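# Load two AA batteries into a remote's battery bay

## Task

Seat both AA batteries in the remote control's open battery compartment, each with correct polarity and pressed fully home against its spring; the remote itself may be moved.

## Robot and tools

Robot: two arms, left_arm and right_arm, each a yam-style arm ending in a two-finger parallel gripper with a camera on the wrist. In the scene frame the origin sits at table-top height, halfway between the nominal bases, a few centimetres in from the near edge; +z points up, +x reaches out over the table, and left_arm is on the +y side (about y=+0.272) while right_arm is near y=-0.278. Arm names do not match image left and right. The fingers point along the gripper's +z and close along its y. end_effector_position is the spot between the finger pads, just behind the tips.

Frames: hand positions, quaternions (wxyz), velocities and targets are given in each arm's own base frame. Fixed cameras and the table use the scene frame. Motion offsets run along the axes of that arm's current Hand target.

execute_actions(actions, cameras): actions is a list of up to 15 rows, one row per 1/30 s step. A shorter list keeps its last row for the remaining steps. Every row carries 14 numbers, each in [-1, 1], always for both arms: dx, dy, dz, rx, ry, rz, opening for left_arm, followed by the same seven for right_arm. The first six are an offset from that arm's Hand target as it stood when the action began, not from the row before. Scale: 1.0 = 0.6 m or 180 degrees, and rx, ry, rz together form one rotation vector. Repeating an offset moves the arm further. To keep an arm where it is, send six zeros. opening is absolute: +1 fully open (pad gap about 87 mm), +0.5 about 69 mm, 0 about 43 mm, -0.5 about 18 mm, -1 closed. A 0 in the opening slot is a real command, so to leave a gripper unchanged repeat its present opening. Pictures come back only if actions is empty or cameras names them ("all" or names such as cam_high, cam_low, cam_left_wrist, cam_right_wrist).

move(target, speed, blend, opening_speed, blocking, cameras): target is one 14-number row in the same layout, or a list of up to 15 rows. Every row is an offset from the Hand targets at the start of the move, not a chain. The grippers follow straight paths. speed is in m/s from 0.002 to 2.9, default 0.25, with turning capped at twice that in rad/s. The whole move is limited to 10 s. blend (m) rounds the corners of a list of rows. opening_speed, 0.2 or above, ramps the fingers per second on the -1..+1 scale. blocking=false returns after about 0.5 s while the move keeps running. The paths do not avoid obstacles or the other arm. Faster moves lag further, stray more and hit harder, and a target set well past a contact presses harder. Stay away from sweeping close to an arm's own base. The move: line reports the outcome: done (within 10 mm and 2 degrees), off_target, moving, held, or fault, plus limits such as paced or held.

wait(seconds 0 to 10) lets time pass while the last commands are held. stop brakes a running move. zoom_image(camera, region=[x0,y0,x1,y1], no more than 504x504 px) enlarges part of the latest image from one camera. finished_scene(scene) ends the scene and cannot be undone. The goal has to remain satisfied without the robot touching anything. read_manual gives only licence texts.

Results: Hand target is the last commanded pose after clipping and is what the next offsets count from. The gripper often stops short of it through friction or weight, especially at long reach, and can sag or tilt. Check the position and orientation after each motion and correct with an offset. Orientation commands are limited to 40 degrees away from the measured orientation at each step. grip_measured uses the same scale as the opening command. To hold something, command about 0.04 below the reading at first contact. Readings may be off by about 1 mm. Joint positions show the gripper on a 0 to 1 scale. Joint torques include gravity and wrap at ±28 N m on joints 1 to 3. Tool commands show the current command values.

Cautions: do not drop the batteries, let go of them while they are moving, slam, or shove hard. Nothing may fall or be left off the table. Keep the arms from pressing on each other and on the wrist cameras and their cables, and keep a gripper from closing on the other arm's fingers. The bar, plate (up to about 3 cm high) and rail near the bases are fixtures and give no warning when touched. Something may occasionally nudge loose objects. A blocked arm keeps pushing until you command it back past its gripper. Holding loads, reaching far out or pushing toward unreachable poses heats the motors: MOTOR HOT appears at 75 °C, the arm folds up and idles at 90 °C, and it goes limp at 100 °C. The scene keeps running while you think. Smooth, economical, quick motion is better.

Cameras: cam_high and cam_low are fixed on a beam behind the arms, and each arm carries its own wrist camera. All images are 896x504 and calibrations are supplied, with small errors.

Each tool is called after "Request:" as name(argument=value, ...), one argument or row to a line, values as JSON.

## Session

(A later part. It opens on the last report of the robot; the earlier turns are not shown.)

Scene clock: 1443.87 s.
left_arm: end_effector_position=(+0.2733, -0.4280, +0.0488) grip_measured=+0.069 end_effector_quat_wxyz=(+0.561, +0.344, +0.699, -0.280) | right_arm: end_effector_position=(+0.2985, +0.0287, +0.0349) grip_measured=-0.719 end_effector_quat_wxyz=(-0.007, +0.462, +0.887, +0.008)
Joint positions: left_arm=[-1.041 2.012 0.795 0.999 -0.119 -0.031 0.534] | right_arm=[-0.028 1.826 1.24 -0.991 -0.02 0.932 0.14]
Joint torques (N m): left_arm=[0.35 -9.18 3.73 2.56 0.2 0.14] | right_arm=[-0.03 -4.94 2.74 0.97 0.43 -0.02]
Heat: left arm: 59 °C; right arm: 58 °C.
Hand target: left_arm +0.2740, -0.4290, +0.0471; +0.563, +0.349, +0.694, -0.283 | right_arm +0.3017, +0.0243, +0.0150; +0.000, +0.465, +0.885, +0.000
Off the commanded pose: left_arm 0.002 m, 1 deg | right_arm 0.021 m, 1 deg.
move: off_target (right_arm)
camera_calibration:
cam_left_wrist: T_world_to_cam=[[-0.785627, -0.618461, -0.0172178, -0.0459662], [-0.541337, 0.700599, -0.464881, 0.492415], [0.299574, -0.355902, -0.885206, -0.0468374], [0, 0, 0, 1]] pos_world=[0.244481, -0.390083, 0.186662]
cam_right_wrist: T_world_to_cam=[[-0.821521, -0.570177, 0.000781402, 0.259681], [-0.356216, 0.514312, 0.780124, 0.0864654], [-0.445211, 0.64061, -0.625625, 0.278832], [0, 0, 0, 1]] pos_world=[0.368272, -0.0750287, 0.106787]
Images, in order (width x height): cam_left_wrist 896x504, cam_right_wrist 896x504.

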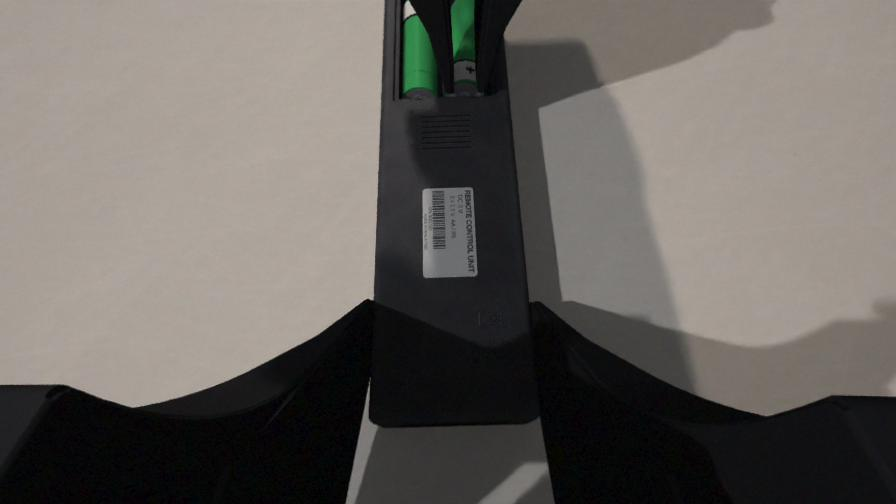

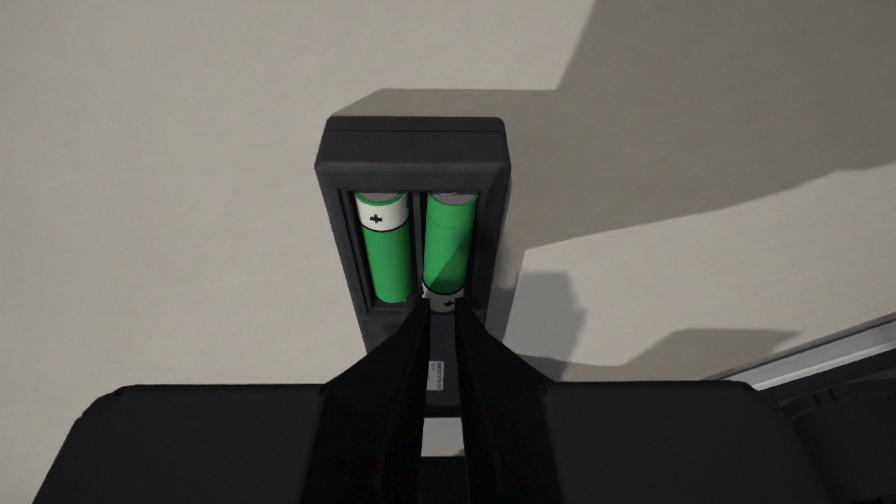

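Request:
move(
  target=[
    [0,0,0,0,0,0,-0.05,-0.02,0,0.0,0,0,0,-0.72],
    [0,0,0,0,0,0,-0.05,-0.03,0,0.02,0,0,0,-0.72],
  ],
  speed=[0.04,0.04],
  cameras=["cam_right_wrist","cam_left_wrist"],
)

Request:
zoom_image(
  camera="cam_right_wrist",
  region=[330, 150, 560, 370],
)

Request:
zoom_image(
  camera="cam_left_wrist",
  region=[370, 0, 530, 120],
)

Scene clock: 1450.73 s.
left_arm: end_effector_position=(+0.2733, -0.4280, +0.0488) grip_measured=+0.069 end_effector_quat_wxyz=(+0.561, +0.344, +0.699, -0.280) | right_arm: end_effector_position=(+0.2990, +0.0264, +0.0342) grip_measured=-0.719 end_effector_quat_wxyz=(-0.025, +0.465, +0.884, +0.030)
Joint positions: left_arm=[-1.041 2.012 0.795 0.999 -0.119 -0.031 0.534] | right_arm=[-0.065 1.843 1.248 -0.996 -0.075 0.903 0.141]
Joint torques (N m): left_arm=[0.34 -9.11 3.77 2.55 0.21 0.14] | right_arm=[-0.46 -2.39 4.18 1.21 1.03 -0.14]
Heat: left arm: 59 °C; right arm: 57 °C.
Hand target: left_arm +0.2740, -0.4290, +0.0471; +0.563, +0.349, +0.694, -0.283 | right_arm +0.3119, +0.0095, +0.0030; +0.000, +0.465, +0.885, +0.000
Off the commanded pose: left_arm 0.002 m, 1 deg | right_arm 0.038 m, 4 deg.
move: off_target (right_arm)
camera_calibration:
cam_left_wrist: T_world_to_cam=[[-0.785627, -0.618461, -0.0172178, -0.0459662], [-0.541337, 0.700599, -0.464881, 0.492415], [0.299574, -0.355902, -0.885206, -0.0468374], [0, 0, 0, 1]] pos_world=[0.244481, -0.390083, 0.186662]
cam_right_wrist: T_world_to_cam=[[-0.826783, -0.562084, -0.0221831, 0.260981], [-0.343362, 0.473038, 0.81138, 0.0845327], [-0.44557, 0.678452, -0.584098, 0.277773], [0, 0, 0, 1]] pos_world=[0.368567, -0.0817496, 0.0994477]
Images, in order (width x height): cam_left_wrist 896x504, cam_right_wrist 896x504.

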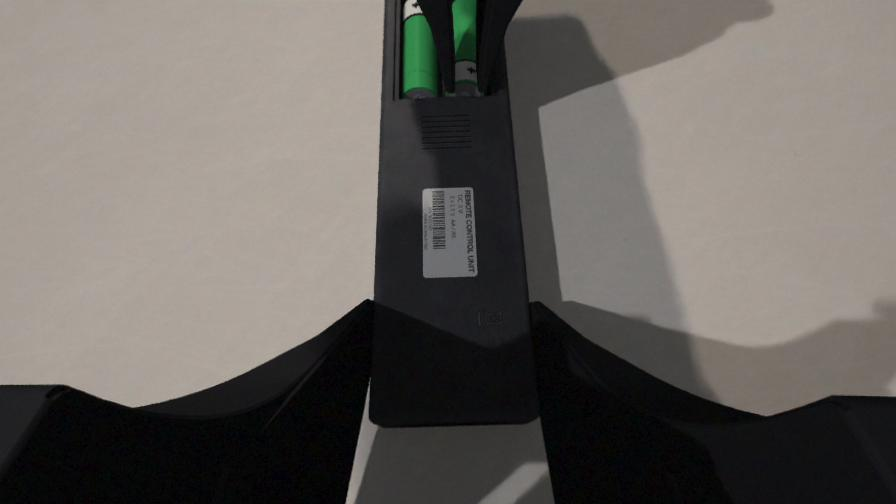

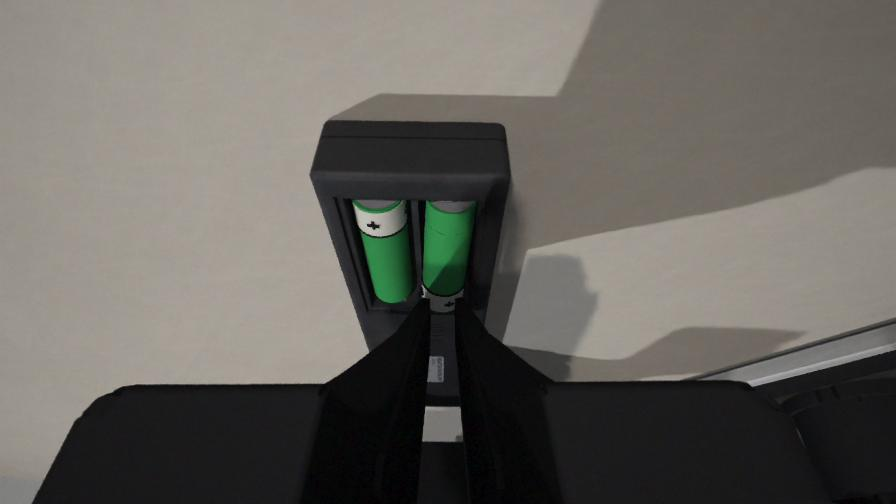

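Scaled by 2.191.

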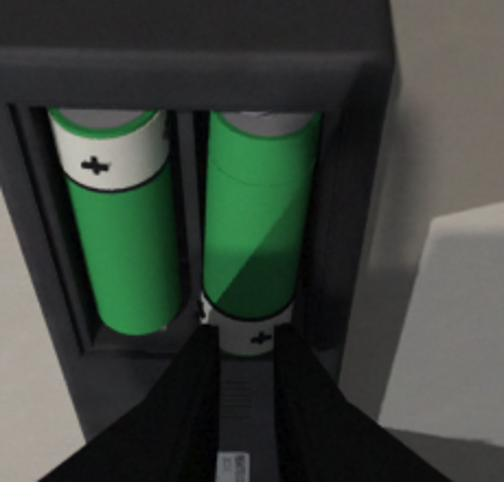

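Scaled by 3.150.

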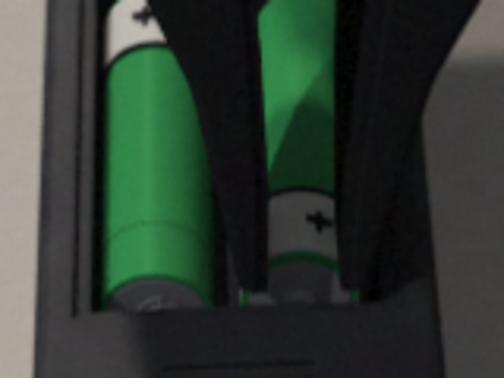

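Request:
move(
  target=[
    [0,0,0,0,0,0,-0.05,0.0332,-0.0012,-0.07,0,0,0,-0.72],
    [0,0,0,0,0,0,-0.05,0.0603,-0.013,-0.145,-0.0871,0.0872,-0.4945,-1],
    [0,0,0,0,0,0,-0.05,0.0623,0,-0.0883,-0.0871,0.0872,-0.4945,-1],
  ],
  speed=[0.06,0.25,0.1],
  cameras=["cam_right_wrist"],
)

Request:
zoom_image(
  camera="cam_right_wrist",
  region=[380, 180, 600, 340],
)

Scene clock: 1484.30 s.
left_arm: end_effector_position=(+0.2733, -0.4280, +0.0488) grip_measured=+0.069 end_effector_quat_wxyz=(+0.561, +0.344, +0.699, -0.280) | right_arm: end_effector_position=(+0.2899, +0.0364, +0.0593) grip_measured=-0.998 end_effector_quat_wxyz=(-0.053, -0.291, +0.942, +0.160)
Joint positions: left_arm=[-1.041 2.012 0.795 0.999 -0.119 -0.031 0.534] | right_arm=[0.035 1.989 1.518 -1.293 -0.281 -0.592 0.001]
Joint torques (N m): left_arm=[0.4 -9.14 3.78 2.56 0.22 0.14] | right_arm=[0.72 -8.06 5.82 0.13 -0.23 -0.07]
Heat: left arm: 59 °C; right arm: 53 °C.
Hand target: left_arm +0.2740, -0.4290, +0.0471; +0.563, +0.349, +0.694, -0.283 | right_arm +0.2907, +0.0402, +0.0559; -0.052, -0.292, +0.940, +0.166
Off the commanded pose: left_arm 0.002 m, 1 deg | right_arm 0.005 m, 1 deg.
move: done
camera_calibration:
cam_right_wrist: T_world_to_cam=[[0.528717, -0.784242, -0.32469, -0.107362], [-0.384986, -0.562487, 0.731706, 0.110788], [-0.756468, -0.261864, -0.599319, 0.406836], [0, 0, 0, 1]] pos_world=[0.407174, 0.0846542, 0.127901]
Images, in order (width x height): cam_right_wrist 896x504.

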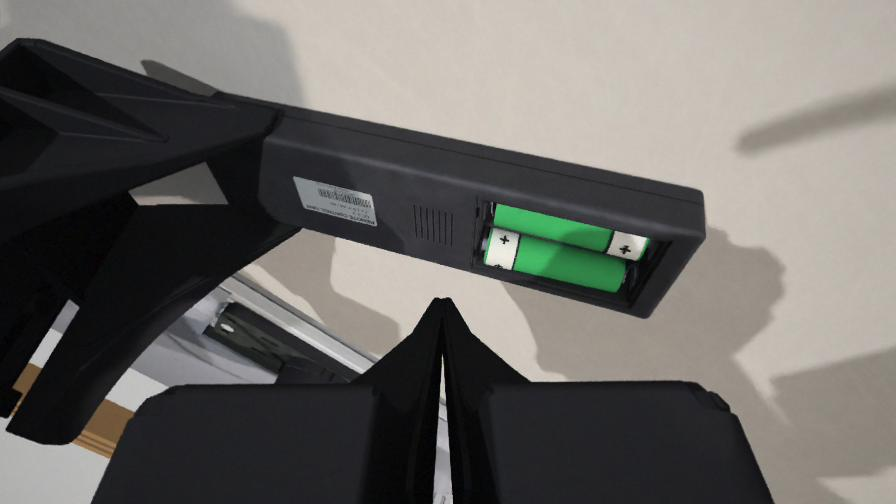

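Scaled by 2.291.

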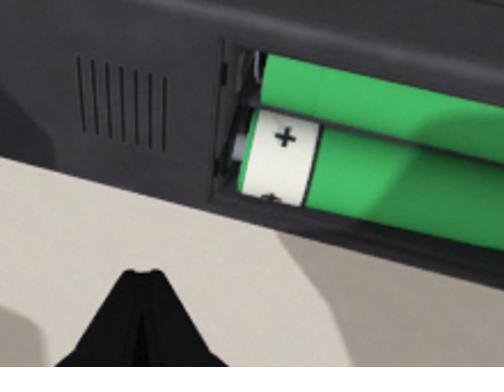

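Request:
zoom_image(
  camera="cam_right_wrist",
  region=[460, 190, 680, 320],
)

Request:
zoom_image(
  camera="cam_right_wrist",
  region=[470, 200, 550, 280],
)

Scaled by 2.291.

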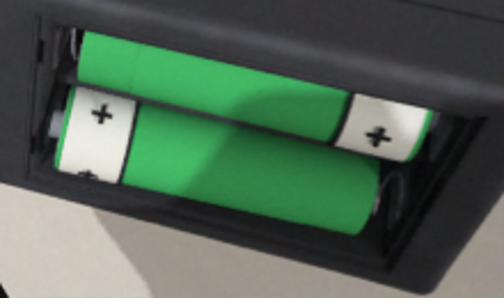

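Scaled by 6.300.

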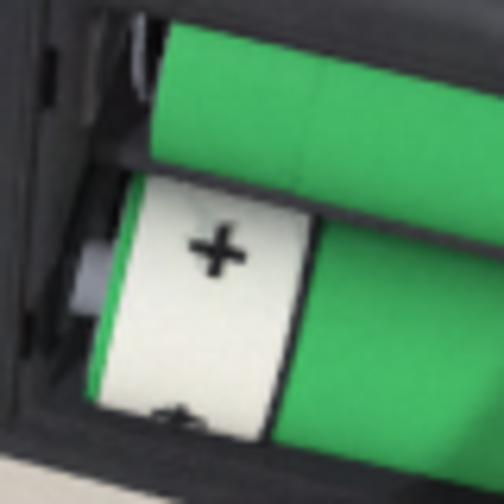

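Request:
move(
  target=[
    [0,0,0,0,0,0,-0.05,0,-0.0108,0.0298,0,0,0,-1],
    [0,0,0,0,0,0,-0.05,0,-0.0202,0.0263,0,0,0,-1],
    [0,0,0,0,0,0,-0.05,0,-0.039,0.0195,0,0,0,-1],
  ],
  speed=[0.08,0.05,0.04],
  cameras=["cam_right_wrist"],
)

Request:
zoom_image(
  camera="cam_right_wrist",
  region=[400, 220, 560, 340],
)

Scene clock: 1507.00 s.
left_arm: end_effector_position=(+0.2733, -0.4280, +0.0488) grip_measured=+0.069 end_effector_quat_wxyz=(+0.561, +0.344, +0.699, -0.280) | right_arm: end_effector_position=(+0.2915, +0.0309, +0.0371) grip_measured=-0.998 end_effector_quat_wxyz=(-0.063, -0.286, +0.941, +0.171)
Joint positions: left_arm=[-1.041 2.012 0.795 0.999 -0.119 -0.031 0.534] | right_arm=[0.011 2.043 1.495 -1.247 -0.293 -0.613 0.001]
Joint torques (N m): left_arm=[0.35 -9.18 3.74 2.55 0.21 0.16] | right_arm=[-0.83 -7.94 8.58 0.02 0.02 -0.25]
Heat: left arm: 59 °C; right arm: 56 °C.
Hand target: left_arm +0.2740, -0.4290, +0.0471; +0.563, +0.349, +0.694, -0.283 | right_arm +0.3009, +0.0255, +0.0370; -0.052, -0.292, +0.940, +0.166
Off the commanded pose: left_arm 0.002 m, 1 deg | right_arm 0.011 m, 2 deg.
move: off_target (right_arm)
camera_calibration:
cam_right_wrist: T_world_to_cam=[[0.514602, -0.782473, -0.3506, -0.114686], [-0.37005, -0.571532, 0.732403, 0.120459], [-0.773465, -0.247157, -0.583666, 0.397222], [0, 0, 0, 1]] pos_world=[0.410831, 0.0772837, 0.103411]
Images, in order (width x height): cam_right_wrist 896x504.

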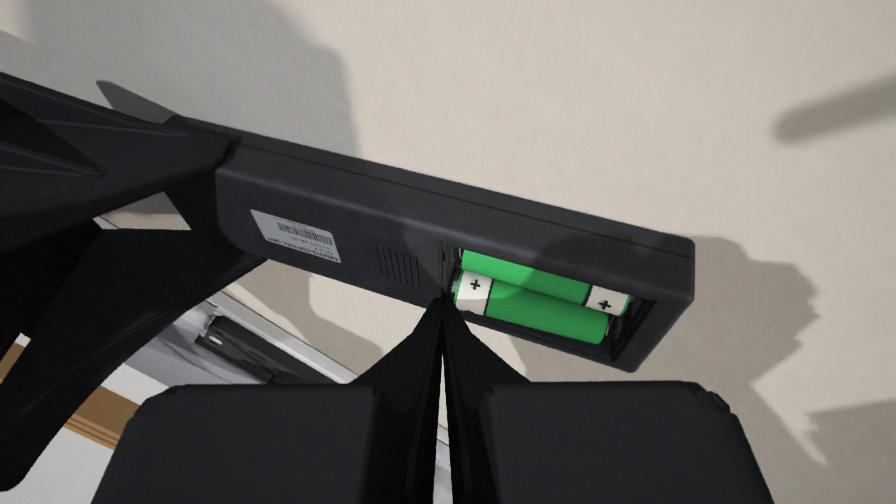

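Scaled by 3.150.

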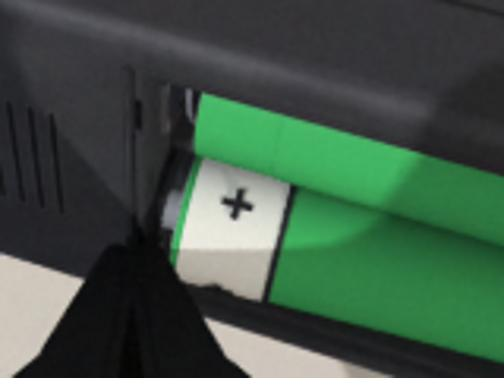

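Request:
move(
  target=[
    [0,0,0,0,0,0,-0.05,0,0.018,-0.008,0,0,0,-1],
    [0,0,0,0,0,0,-0.05,-0.0085,0.018,-0.008,0,0,0,-1],
    [0,0,0,0,0,0,-0.05,-0.0085,-0.01,0.002,0,0,0,-1],
  ],
  speed=[0.05,0.05,0.04],
  cameras=["cam_right_wrist"],
)

Request:
zoom_image(
  camera="cam_right_wrist",
  region=[400, 220, 560, 340],
)

Scene clock: 1513.67 s.
left_arm: end_effector_position=(+0.2733, -0.4280, +0.0488) grip_measured=+0.069 end_effector_quat_wxyz=(+0.561, +0.344, +0.699, -0.280) | right_arm: end_effector_position=(+0.2965, +0.0327, +0.0383) grip_measured=-0.998 end_effector_quat_wxyz=(-0.064, -0.284, +0.940, +0.179)
Joint positions: left_arm=[-1.041 2.012 0.795 0.999 -0.119 -0.031 0.534] | right_arm=[0.009 2.067 1.532 -1.268 -0.306 -0.613 0.001]
Joint torques (N m): left_arm=[0.35 -9.13 3.79 2.55 0.21 0.14] | right_arm=[-1.02 -7.68 8.24 0.15 0.15 -0.3]
Heat: left arm: 59 °C; right arm: 55 °C.
Hand target: left_arm +0.2740, -0.4290, +0.0471; +0.563, +0.349, +0.694, -0.283 | right_arm +0.3081, +0.0240, +0.0338; -0.052, -0.292, +0.940, +0.166
Off the commanded pose: left_arm 0.002 m, 1 deg | right_arm 0.015 m, 2 deg.
move: off_target (right_arm)
camera_calibration:
cam_right_wrist: T_world_to_cam=[[0.50882, -0.779843, -0.364619, -0.11326], [-0.366464, -0.579466, 0.727958, 0.121866], [-0.778977, -0.23678, -0.580629, 0.403385], [0, 0, 0, 1]] pos_world=[0.416516, 0.0778055, 0.104207]
Images, in order (width x height): cam_right_wrist 896x504.

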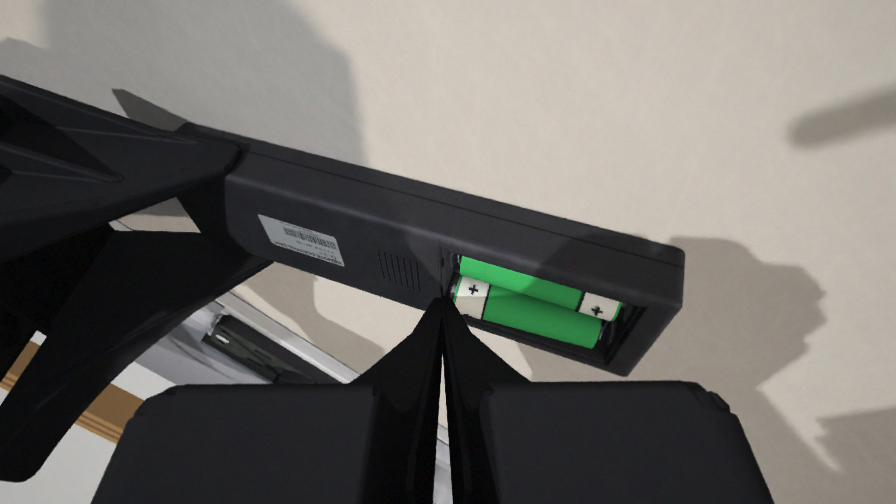

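Scaled by 3.150.

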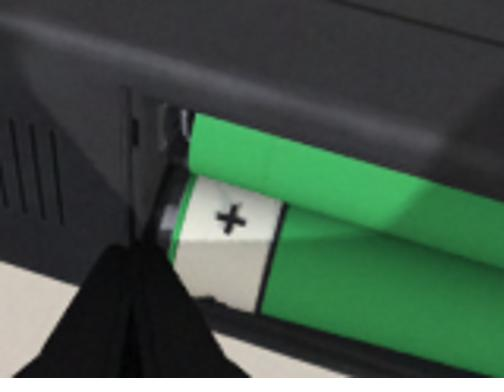

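Request:
move(
  target=[
    [0,0,0,0,0,0,-0.05,0,-0.016,-0.006,0,0,0,-1],
    [0,0,0,0,0,0,-0.05,0,-0.02,0.004,-0.083,0,0,-1],
  ],
  speed=[0.04,0.05],
  cameras=["cam_right_wrist"],
)

Request:
zoom_image(
  camera="cam_right_wrist",
  region=[400, 220, 560, 340],
)

Scene clock: 1522.57 s.
left_arm: end_effector_position=(+0.2733, -0.4282, +0.0492) grip_measured=+0.069 end_effector_quat_wxyz=(+0.561, +0.344, +0.699, -0.280) | right_arm: end_effector_position=(+0.2980, +0.0300, +0.0399) grip_measured=-0.998 end_effector_quat_wxyz=(-0.115, -0.262, +0.907, +0.310)
Joint positions: left_arm=[-1.041 2.012 0.795 1.001 -0.118 -0.031 0.534] | right_arm=[-0.089 2.283 1.75 -1.525 -0.487 -0.775 0.001]
Joint torques (N m): left_arm=[0.34 -9.16 3.74 2.52 0.21 0.16] | right_arm=[-1.43 -8.79 8.14 0.03 0.28 -0.39]
Heat: left arm: 59 °C; right arm: 56 °C.
Hand target: left_arm +0.2740, -0.4290, +0.0471; +0.563, +0.349, +0.694, -0.283 | right_arm +0.3140, +0.0154, +0.0274; -0.090, -0.283, +0.911, +0.287
Off the commanded pose: left_arm 0.002 m, 1 deg | right_arm 0.025 m, 5 deg.
move: off_target (right_arm)
camera_calibration:
cam_right_wrist: T_world_to_cam=[[0.403358, -0.676626, -0.616019, -0.0772366], [-0.255368, -0.729705, 0.634285, 0.0947616], [-0.878686, -0.0985323, -0.467121, 0.425856], [0, 0, 0, 1]] pos_world=[0.429546, 0.0588483, 0.091241]
Images, in order (width x height): cam_right_wrist 896x504.

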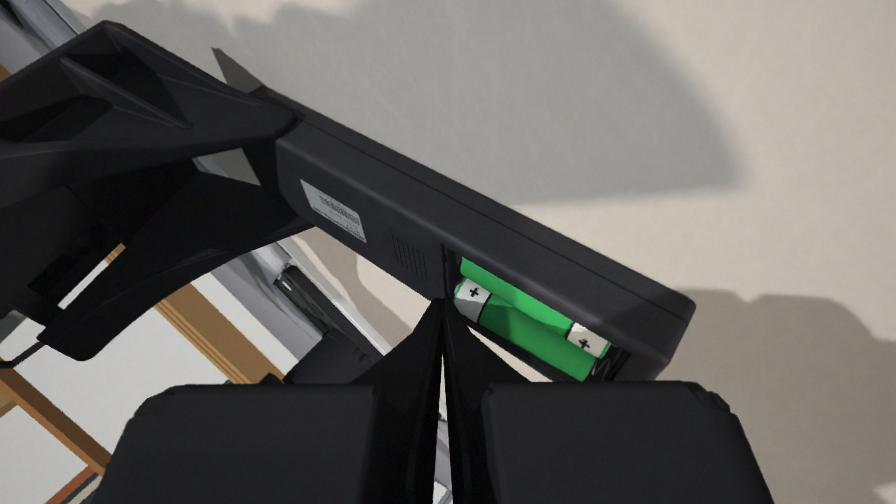

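Scaled by 3.150.

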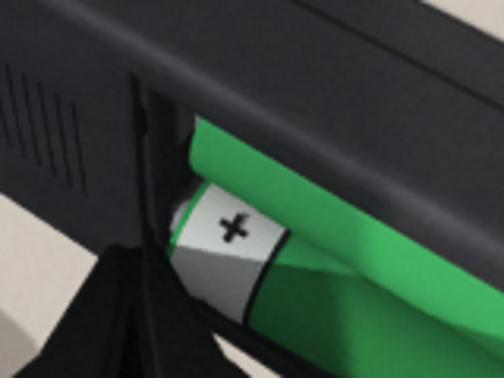

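Request:
move(
  target=[
    [0,0,0,0,0,0,-0.05,0,-0.02,0.012,0,0,0,-1],
    [0,0,0,0,0,0,-0.05,0,-0.025,0.024,-0.03,0,0,-1],
  ],
  speed=[0.04,0.05],
  cameras=["cam_right_wrist"],
)

Request:
zoom_image(
  camera="cam_right_wrist",
  region=[400, 220, 560, 340],
)

Scene clock: 1528.07 s.
left_arm: end_effector_position=(+0.2732, -0.4283, +0.0492) grip_measured=+0.069 end_effector_quat_wxyz=(+0.561, +0.344, +0.699, -0.280) | right_arm: end_effector_position=(+0.2996, +0.0312, +0.0342) grip_measured=-0.998 end_effector_quat_wxyz=(-0.129, -0.237, +0.892, +0.362)
Joint positions: left_arm=[-1.041 2.012 0.795 1.001 -0.117 -0.031 0.534] | right_arm=[-0.123 2.378 1.818 -1.601 -0.56 -0.817 0.001]
Joint torques (N m): left_arm=[0.34 -9.14 3.81 2.53 0.2 0.14] | right_arm=[-1.2 -7.56 7.58 0.2 0.55 -0.65]
Heat: left arm: 59 °C; right arm: 56 °C.
Hand target: left_arm +0.2740, -0.4290, +0.0471; +0.563, +0.349, +0.694, -0.283 | right_arm +0.3162, +0.0121, +0.0070; -0.103, -0.278, +0.896, +0.329
Off the commanded pose: left_arm 0.002 m, 1 deg | right_arm 0.037 m, 7 deg.
joint read past its limit (right arm) — joint 4 (wrist pitch), lower limit.
move: off_target (right_arm)
camera_calibration:
cam_right_wrist: T_world_to_cam=[[0.329386, -0.631706, -0.70175, -0.056904], [-0.241044, -0.774857, 0.584376, 0.0985002], [-0.912909, -0.0233325, -0.407495, 0.430646], [0, 0, 0, 1]] pos_world=[0.435627, 0.050425, 0.0779929]
Images, in order (width x height): cam_right_wrist 896x504.

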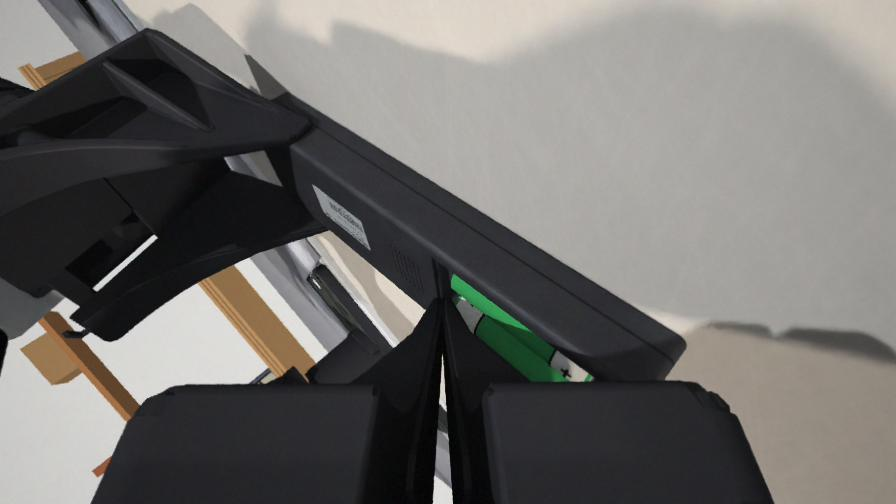

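Scaled by 3.150.

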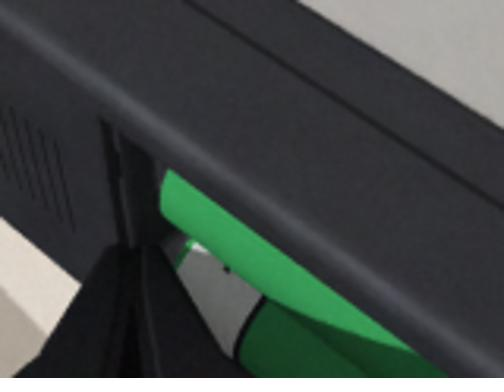

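Request:
move(
  target=[
    [0,0,0,0,0,0,-0.05,0.0047,0.0733,-0.0103,0.06,0,0,-1],
    [0,0,0,0,0,0,-0.05,0.0047,0.1262,-0.064,0.113,0,0,-1],
  ],
  speed=[0.05,0.12],
  cameras=["cam_right_wrist","cam_left_wrist"],
)

Request:
zoom_image(
  camera="cam_right_wrist",
  region=[460, 160, 680, 300],
)

Request:
zoom_image(
  camera="cam_left_wrist",
  region=[370, 0, 530, 120],
)

Scene clock: 1537.83 s.
left_arm: end_effector_position=(+0.2732, -0.4283, +0.0492) grip_measured=+0.069 end_effector_quat_wxyz=(+0.561, +0.344, +0.699, -0.280) | right_arm: end_effector_position=(+0.2937, +0.0373, +0.0743) grip_measured=-0.998 end_effector_quat_wxyz=(-0.064, -0.292, +0.938, +0.175)
Joint positions: left_arm=[-1.041 2.012 0.795 1.001 -0.117 -0.031 0.534] | right_arm=[0.028 2.022 1.614 -1.389 -0.3 -0.61 0.001]
Joint torques (N m): left_arm=[0.34 -9.13 3.7 2.53 0.18 0.14] | right_arm=[0.72 -11.43 7.38 -0.11 0 0.01]
Heat: left arm: 60 °C; right arm: 57 °C.
Hand target: left_arm +0.2740, -0.4290, +0.0471; +0.563, +0.349, +0.694, -0.283 | right_arm +0.2954, +0.0376, +0.0853; -0.052, -0.292, +0.940, +0.166
Off the commanded pose: left_arm 0.002 m, 1 deg | right_arm 0.011 m, 2 deg.
move: off_target (right_arm)
camera_calibration:
cam_left_wrist: T_world_to_cam=[[-0.786323, -0.617579, -0.0170789, -0.0456281], [-0.540054, 0.700516, -0.466497, 0.492449], [0.300063, -0.357594, -0.884358, -0.0473617], [0, 0, 0, 1]] pos_world=[0.244282, -0.390083, 0.187062]
cam_right_wrist: T_world_to_cam=[[0.52328, -0.773651, -0.357271, -0.10006], [-0.360375, -0.580822, 0.729915, 0.0954454], [-0.77221, -0.253198, -0.582737, 0.422015], [0, 0, 0, 1]] pos_world=[0.41264, 0.0848791, 0.140508]
Images, in order (width x height): cam_left_wrist 896x504, cam_right_wrist 896x504.

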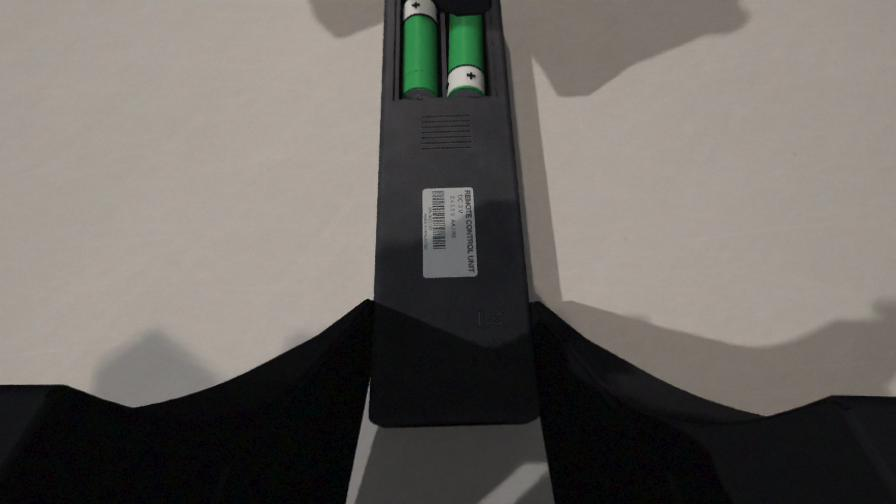

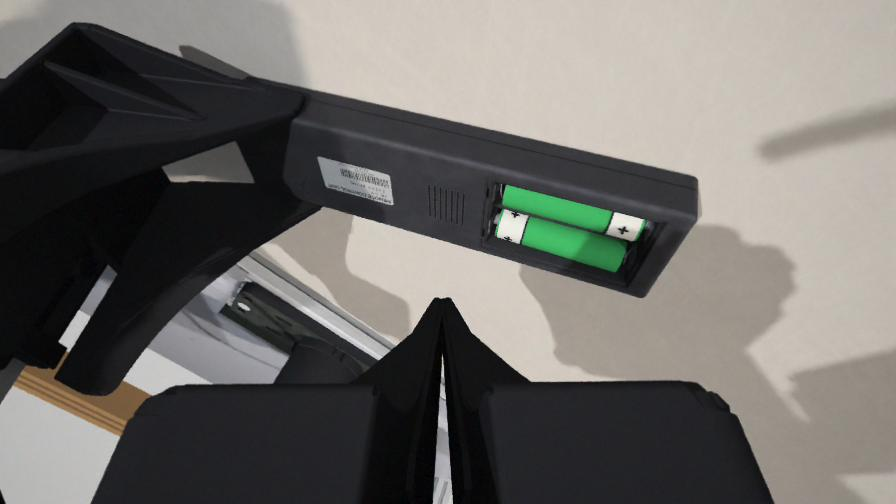

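Scaled by 2.291.

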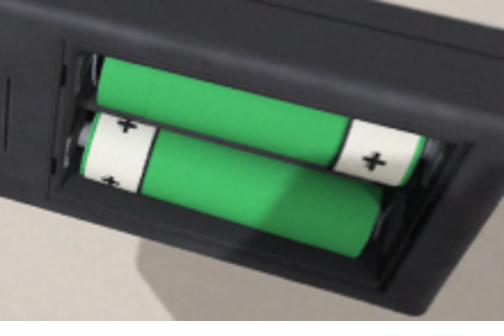

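Scaled by 3.150.

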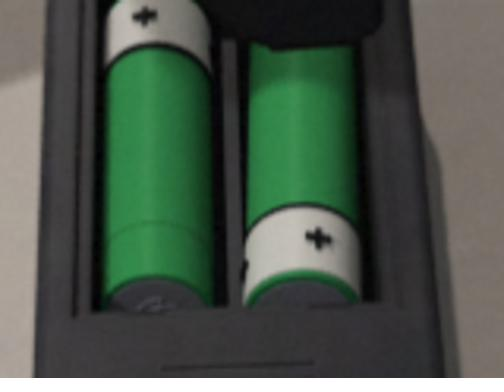

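Request:
move(
  target=[
    [0,0,0,0,0,0,-0.05,0.0077,-0.0095,-0.0035,0.0872,-0.0876,0.4944,-0.72],
    [0,0,0,0,0,0,-0.05,0.0038,-0.0383,0.0347,0.0872,-0.0876,0.4944,-0.72],
    [0,0,0,0,0,0,-0.05,0.0038,-0.0515,0.0707,0.0872,-0.0876,0.4944,-0.72],
    [0,0,0,0,0,0,-0.05,0.0038,-0.0647,0.1067,0.0872,-0.0876,0.4944,-0.72],
  ],
  speed=[0.25,0.1,0.06,0.04],
  cameras=["cam_right_wrist","cam_left_wrist"],
)

Request:
zoom_image(
  camera="cam_right_wrist",
  region=[330, 150, 560, 370],
)

Request:
zoom_image(
  camera="cam_left_wrist",
  region=[370, 0, 530, 120],
)

Scene clock: 1563.57 s.
left_arm: end_effector_position=(+0.2732, -0.4283, +0.0492) grip_measured=+0.069 end_effector_quat_wxyz=(+0.561, +0.344, +0.699, -0.280) | right_arm: end_effector_position=(+0.2997, +0.0288, +0.0329) grip_measured=-0.720 end_effector_quat_wxyz=(-0.004, +0.465, +0.885, +0.008)
Joint positions: left_arm=[-1.041 2.012 0.795 1.001 -0.117 -0.031 0.534] | right_arm=[-0.027 1.827 1.234 -0.978 -0.019 0.94 0.14]
Joint torques (N m): left_arm=[0.36 -9.16 3.77 2.53 0.2 0.13] | right_arm=[-0.03 -4.78 2.55 0.98 0.43 -0.08]
Heat: left arm: 60 °C; right arm: 62 °C.
Hand target: left_arm +0.2740, -0.4290, +0.0471; +0.563, +0.349, +0.694, -0.283 | right_arm +0.3017, +0.0243, +0.0118; +0.000, +0.465, +0.885, +0.000
Off the commanded pose: left_arm 0.002 m, 1 deg | right_arm 0.022 m, 1 deg.
move: off_target (right_arm)
camera_calibration:
cam_left_wrist: T_world_to_cam=[[-0.786323, -0.617579, -0.0170789, -0.0456281], [-0.540054, 0.700516, -0.466497, 0.492449], [0.300063, -0.357594, -0.884358, -0.0473617], [0, 0, 0, 1]] pos_world=[0.244282, -0.390083, 0.187062]
cam_right_wrist: T_world_to_cam=[[-0.825405, -0.564536, -0.00249689, 0.261947], [-0.356693, 0.518081, 0.777407, 0.0884841], [-0.437581, 0.642566, -0.628993, 0.275858], [0, 0, 0, 1]] pos_world=[0.368484, -0.075221, 0.105379]
Images, in order (width x height): cam_left_wrist 896x504, cam_right_wrist 896x504.

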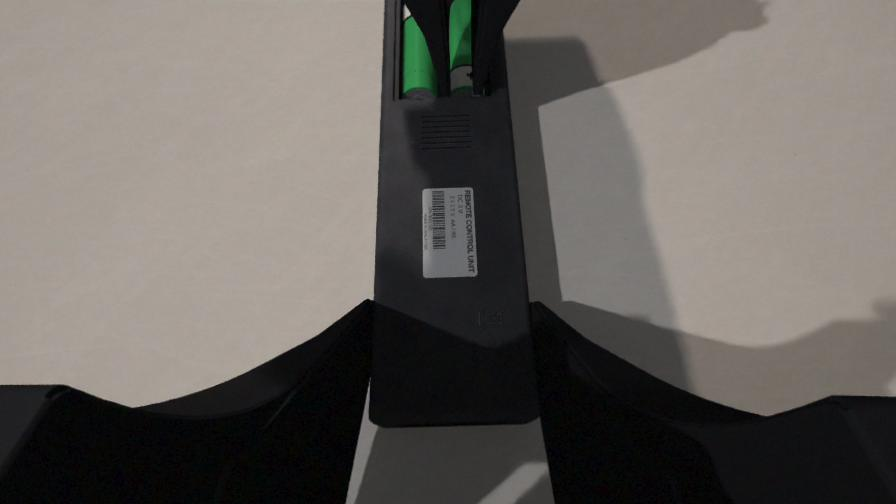

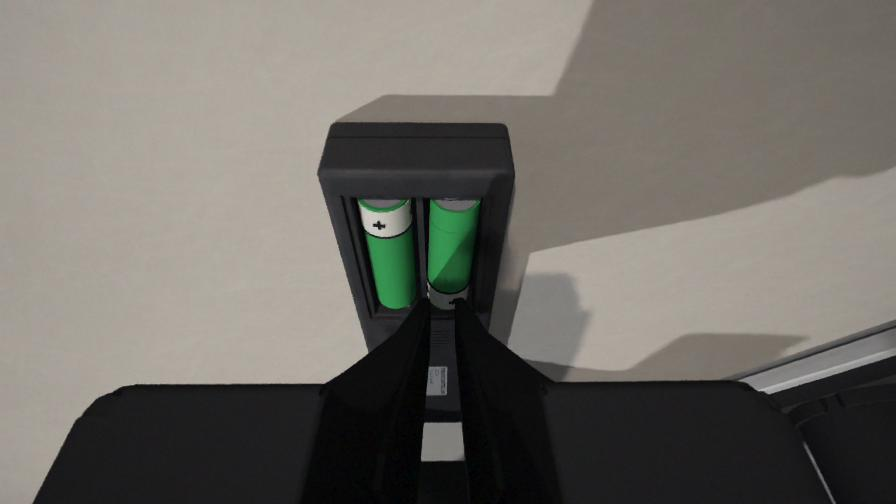

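Scaled by 2.191.

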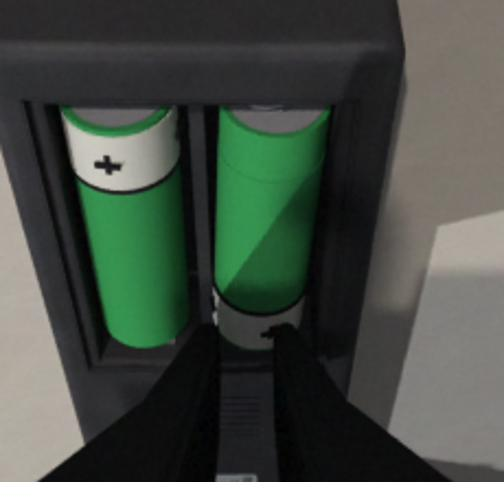

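Scaled by 3.150.

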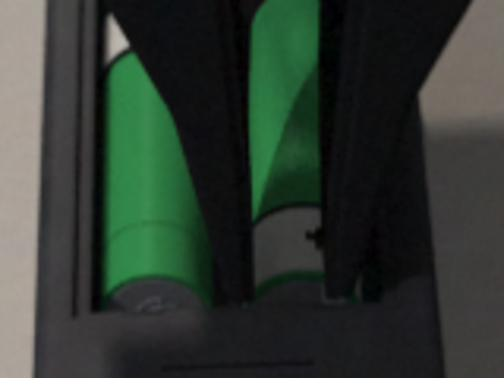

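Request:
move(
  target=[
    [0,0,0,0,0,0,-0.05,0,0,-0.083,0,0,0,-0.72],
    [0,0,0,0,0,0,0.5,0,0,-0.15,0,0,0,-0.72],
    [-0.03,0,-0.18,0,0,0,0.5,-0.03,0.02,-0.15,0,0,0,-0.72],
  ],
  speed=[0.06,0.15,0.15],
  opening_speed=0.8,
  cameras=["cam_right_wrist"],
)

Request:
zoom_image(
  camera="cam_right_wrist",
  region=[350, 90, 530, 270],
)

Scene clock: 1576.73 s.
left_arm: end_effector_position=(+0.2142, -0.3476, +0.0784) grip_measured=+0.500 end_effector_quat_wxyz=(+0.554, +0.353, +0.700, -0.281) | right_arm: end_effector_position=(+0.3175, +0.0207, +0.0992) grip_measured=-0.720 end_effector_quat_wxyz=(-0.005, +0.467, +0.884, +0.004)
Joint positions: left_arm=[-1.071 1.585 0.422 0.93 -0.131 -0.033 0.75] | right_arm=[-0.046 1.844 1.527 -1.259 -0.011 0.926 0.14]
Joint torques (N m): left_arm=[-0.8 -8.81 3.58 2.35 -0.1 0.06] | right_arm=[-0.38 -7.05 9.21 0.22 0.32 -0.16]
Heat: left arm: 60 °C; right arm: 59 °C.
Hand target: left_arm +0.2131, -0.3471, +0.0870; +0.563, +0.349, +0.694, -0.283 | right_arm +0.3218, +0.0162, +0.1019; +0.000, +0.465, +0.885, +0.000
Off the commanded pose: left_arm 0.009 m, 1 deg | right_arm 0.007 m, 1 deg.
move: done
camera_calibration:
cam_right_wrist: T_world_to_cam=[[-0.828373, -0.56014, 0.0064818, 0.272143], [-0.349379, 0.52566, 0.775639, 0.0451095], [-0.437874, 0.640254, -0.631143, 0.330882], [0, 0, 0, 1]] pos_world=[0.386081, -0.0831225, 0.172081]
Images, in order (width x height): cam_right_wrist 896x504.

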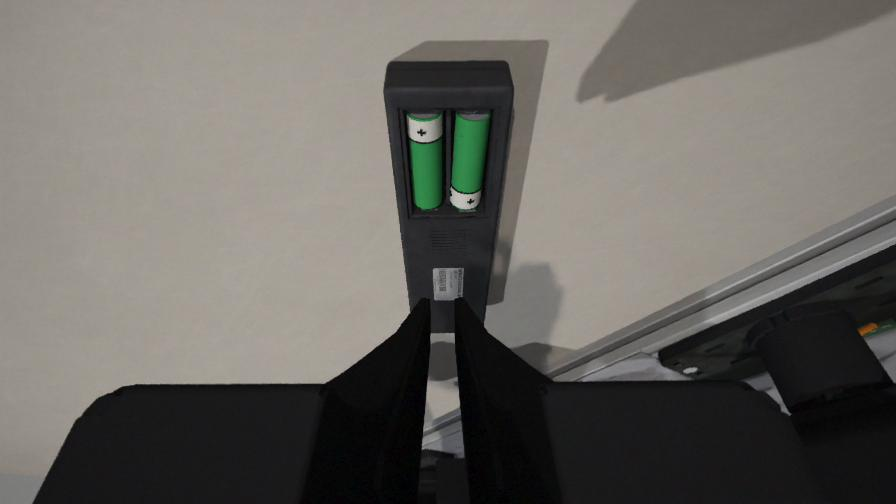

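Scaled by 2.800.

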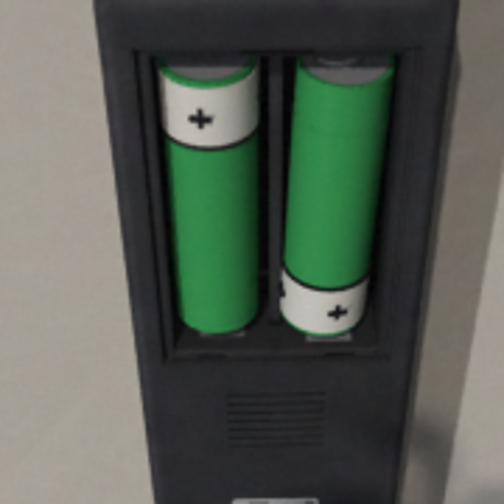

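Request:
finished_scene(
  scene=2,
)

The scene is finished: the task was done.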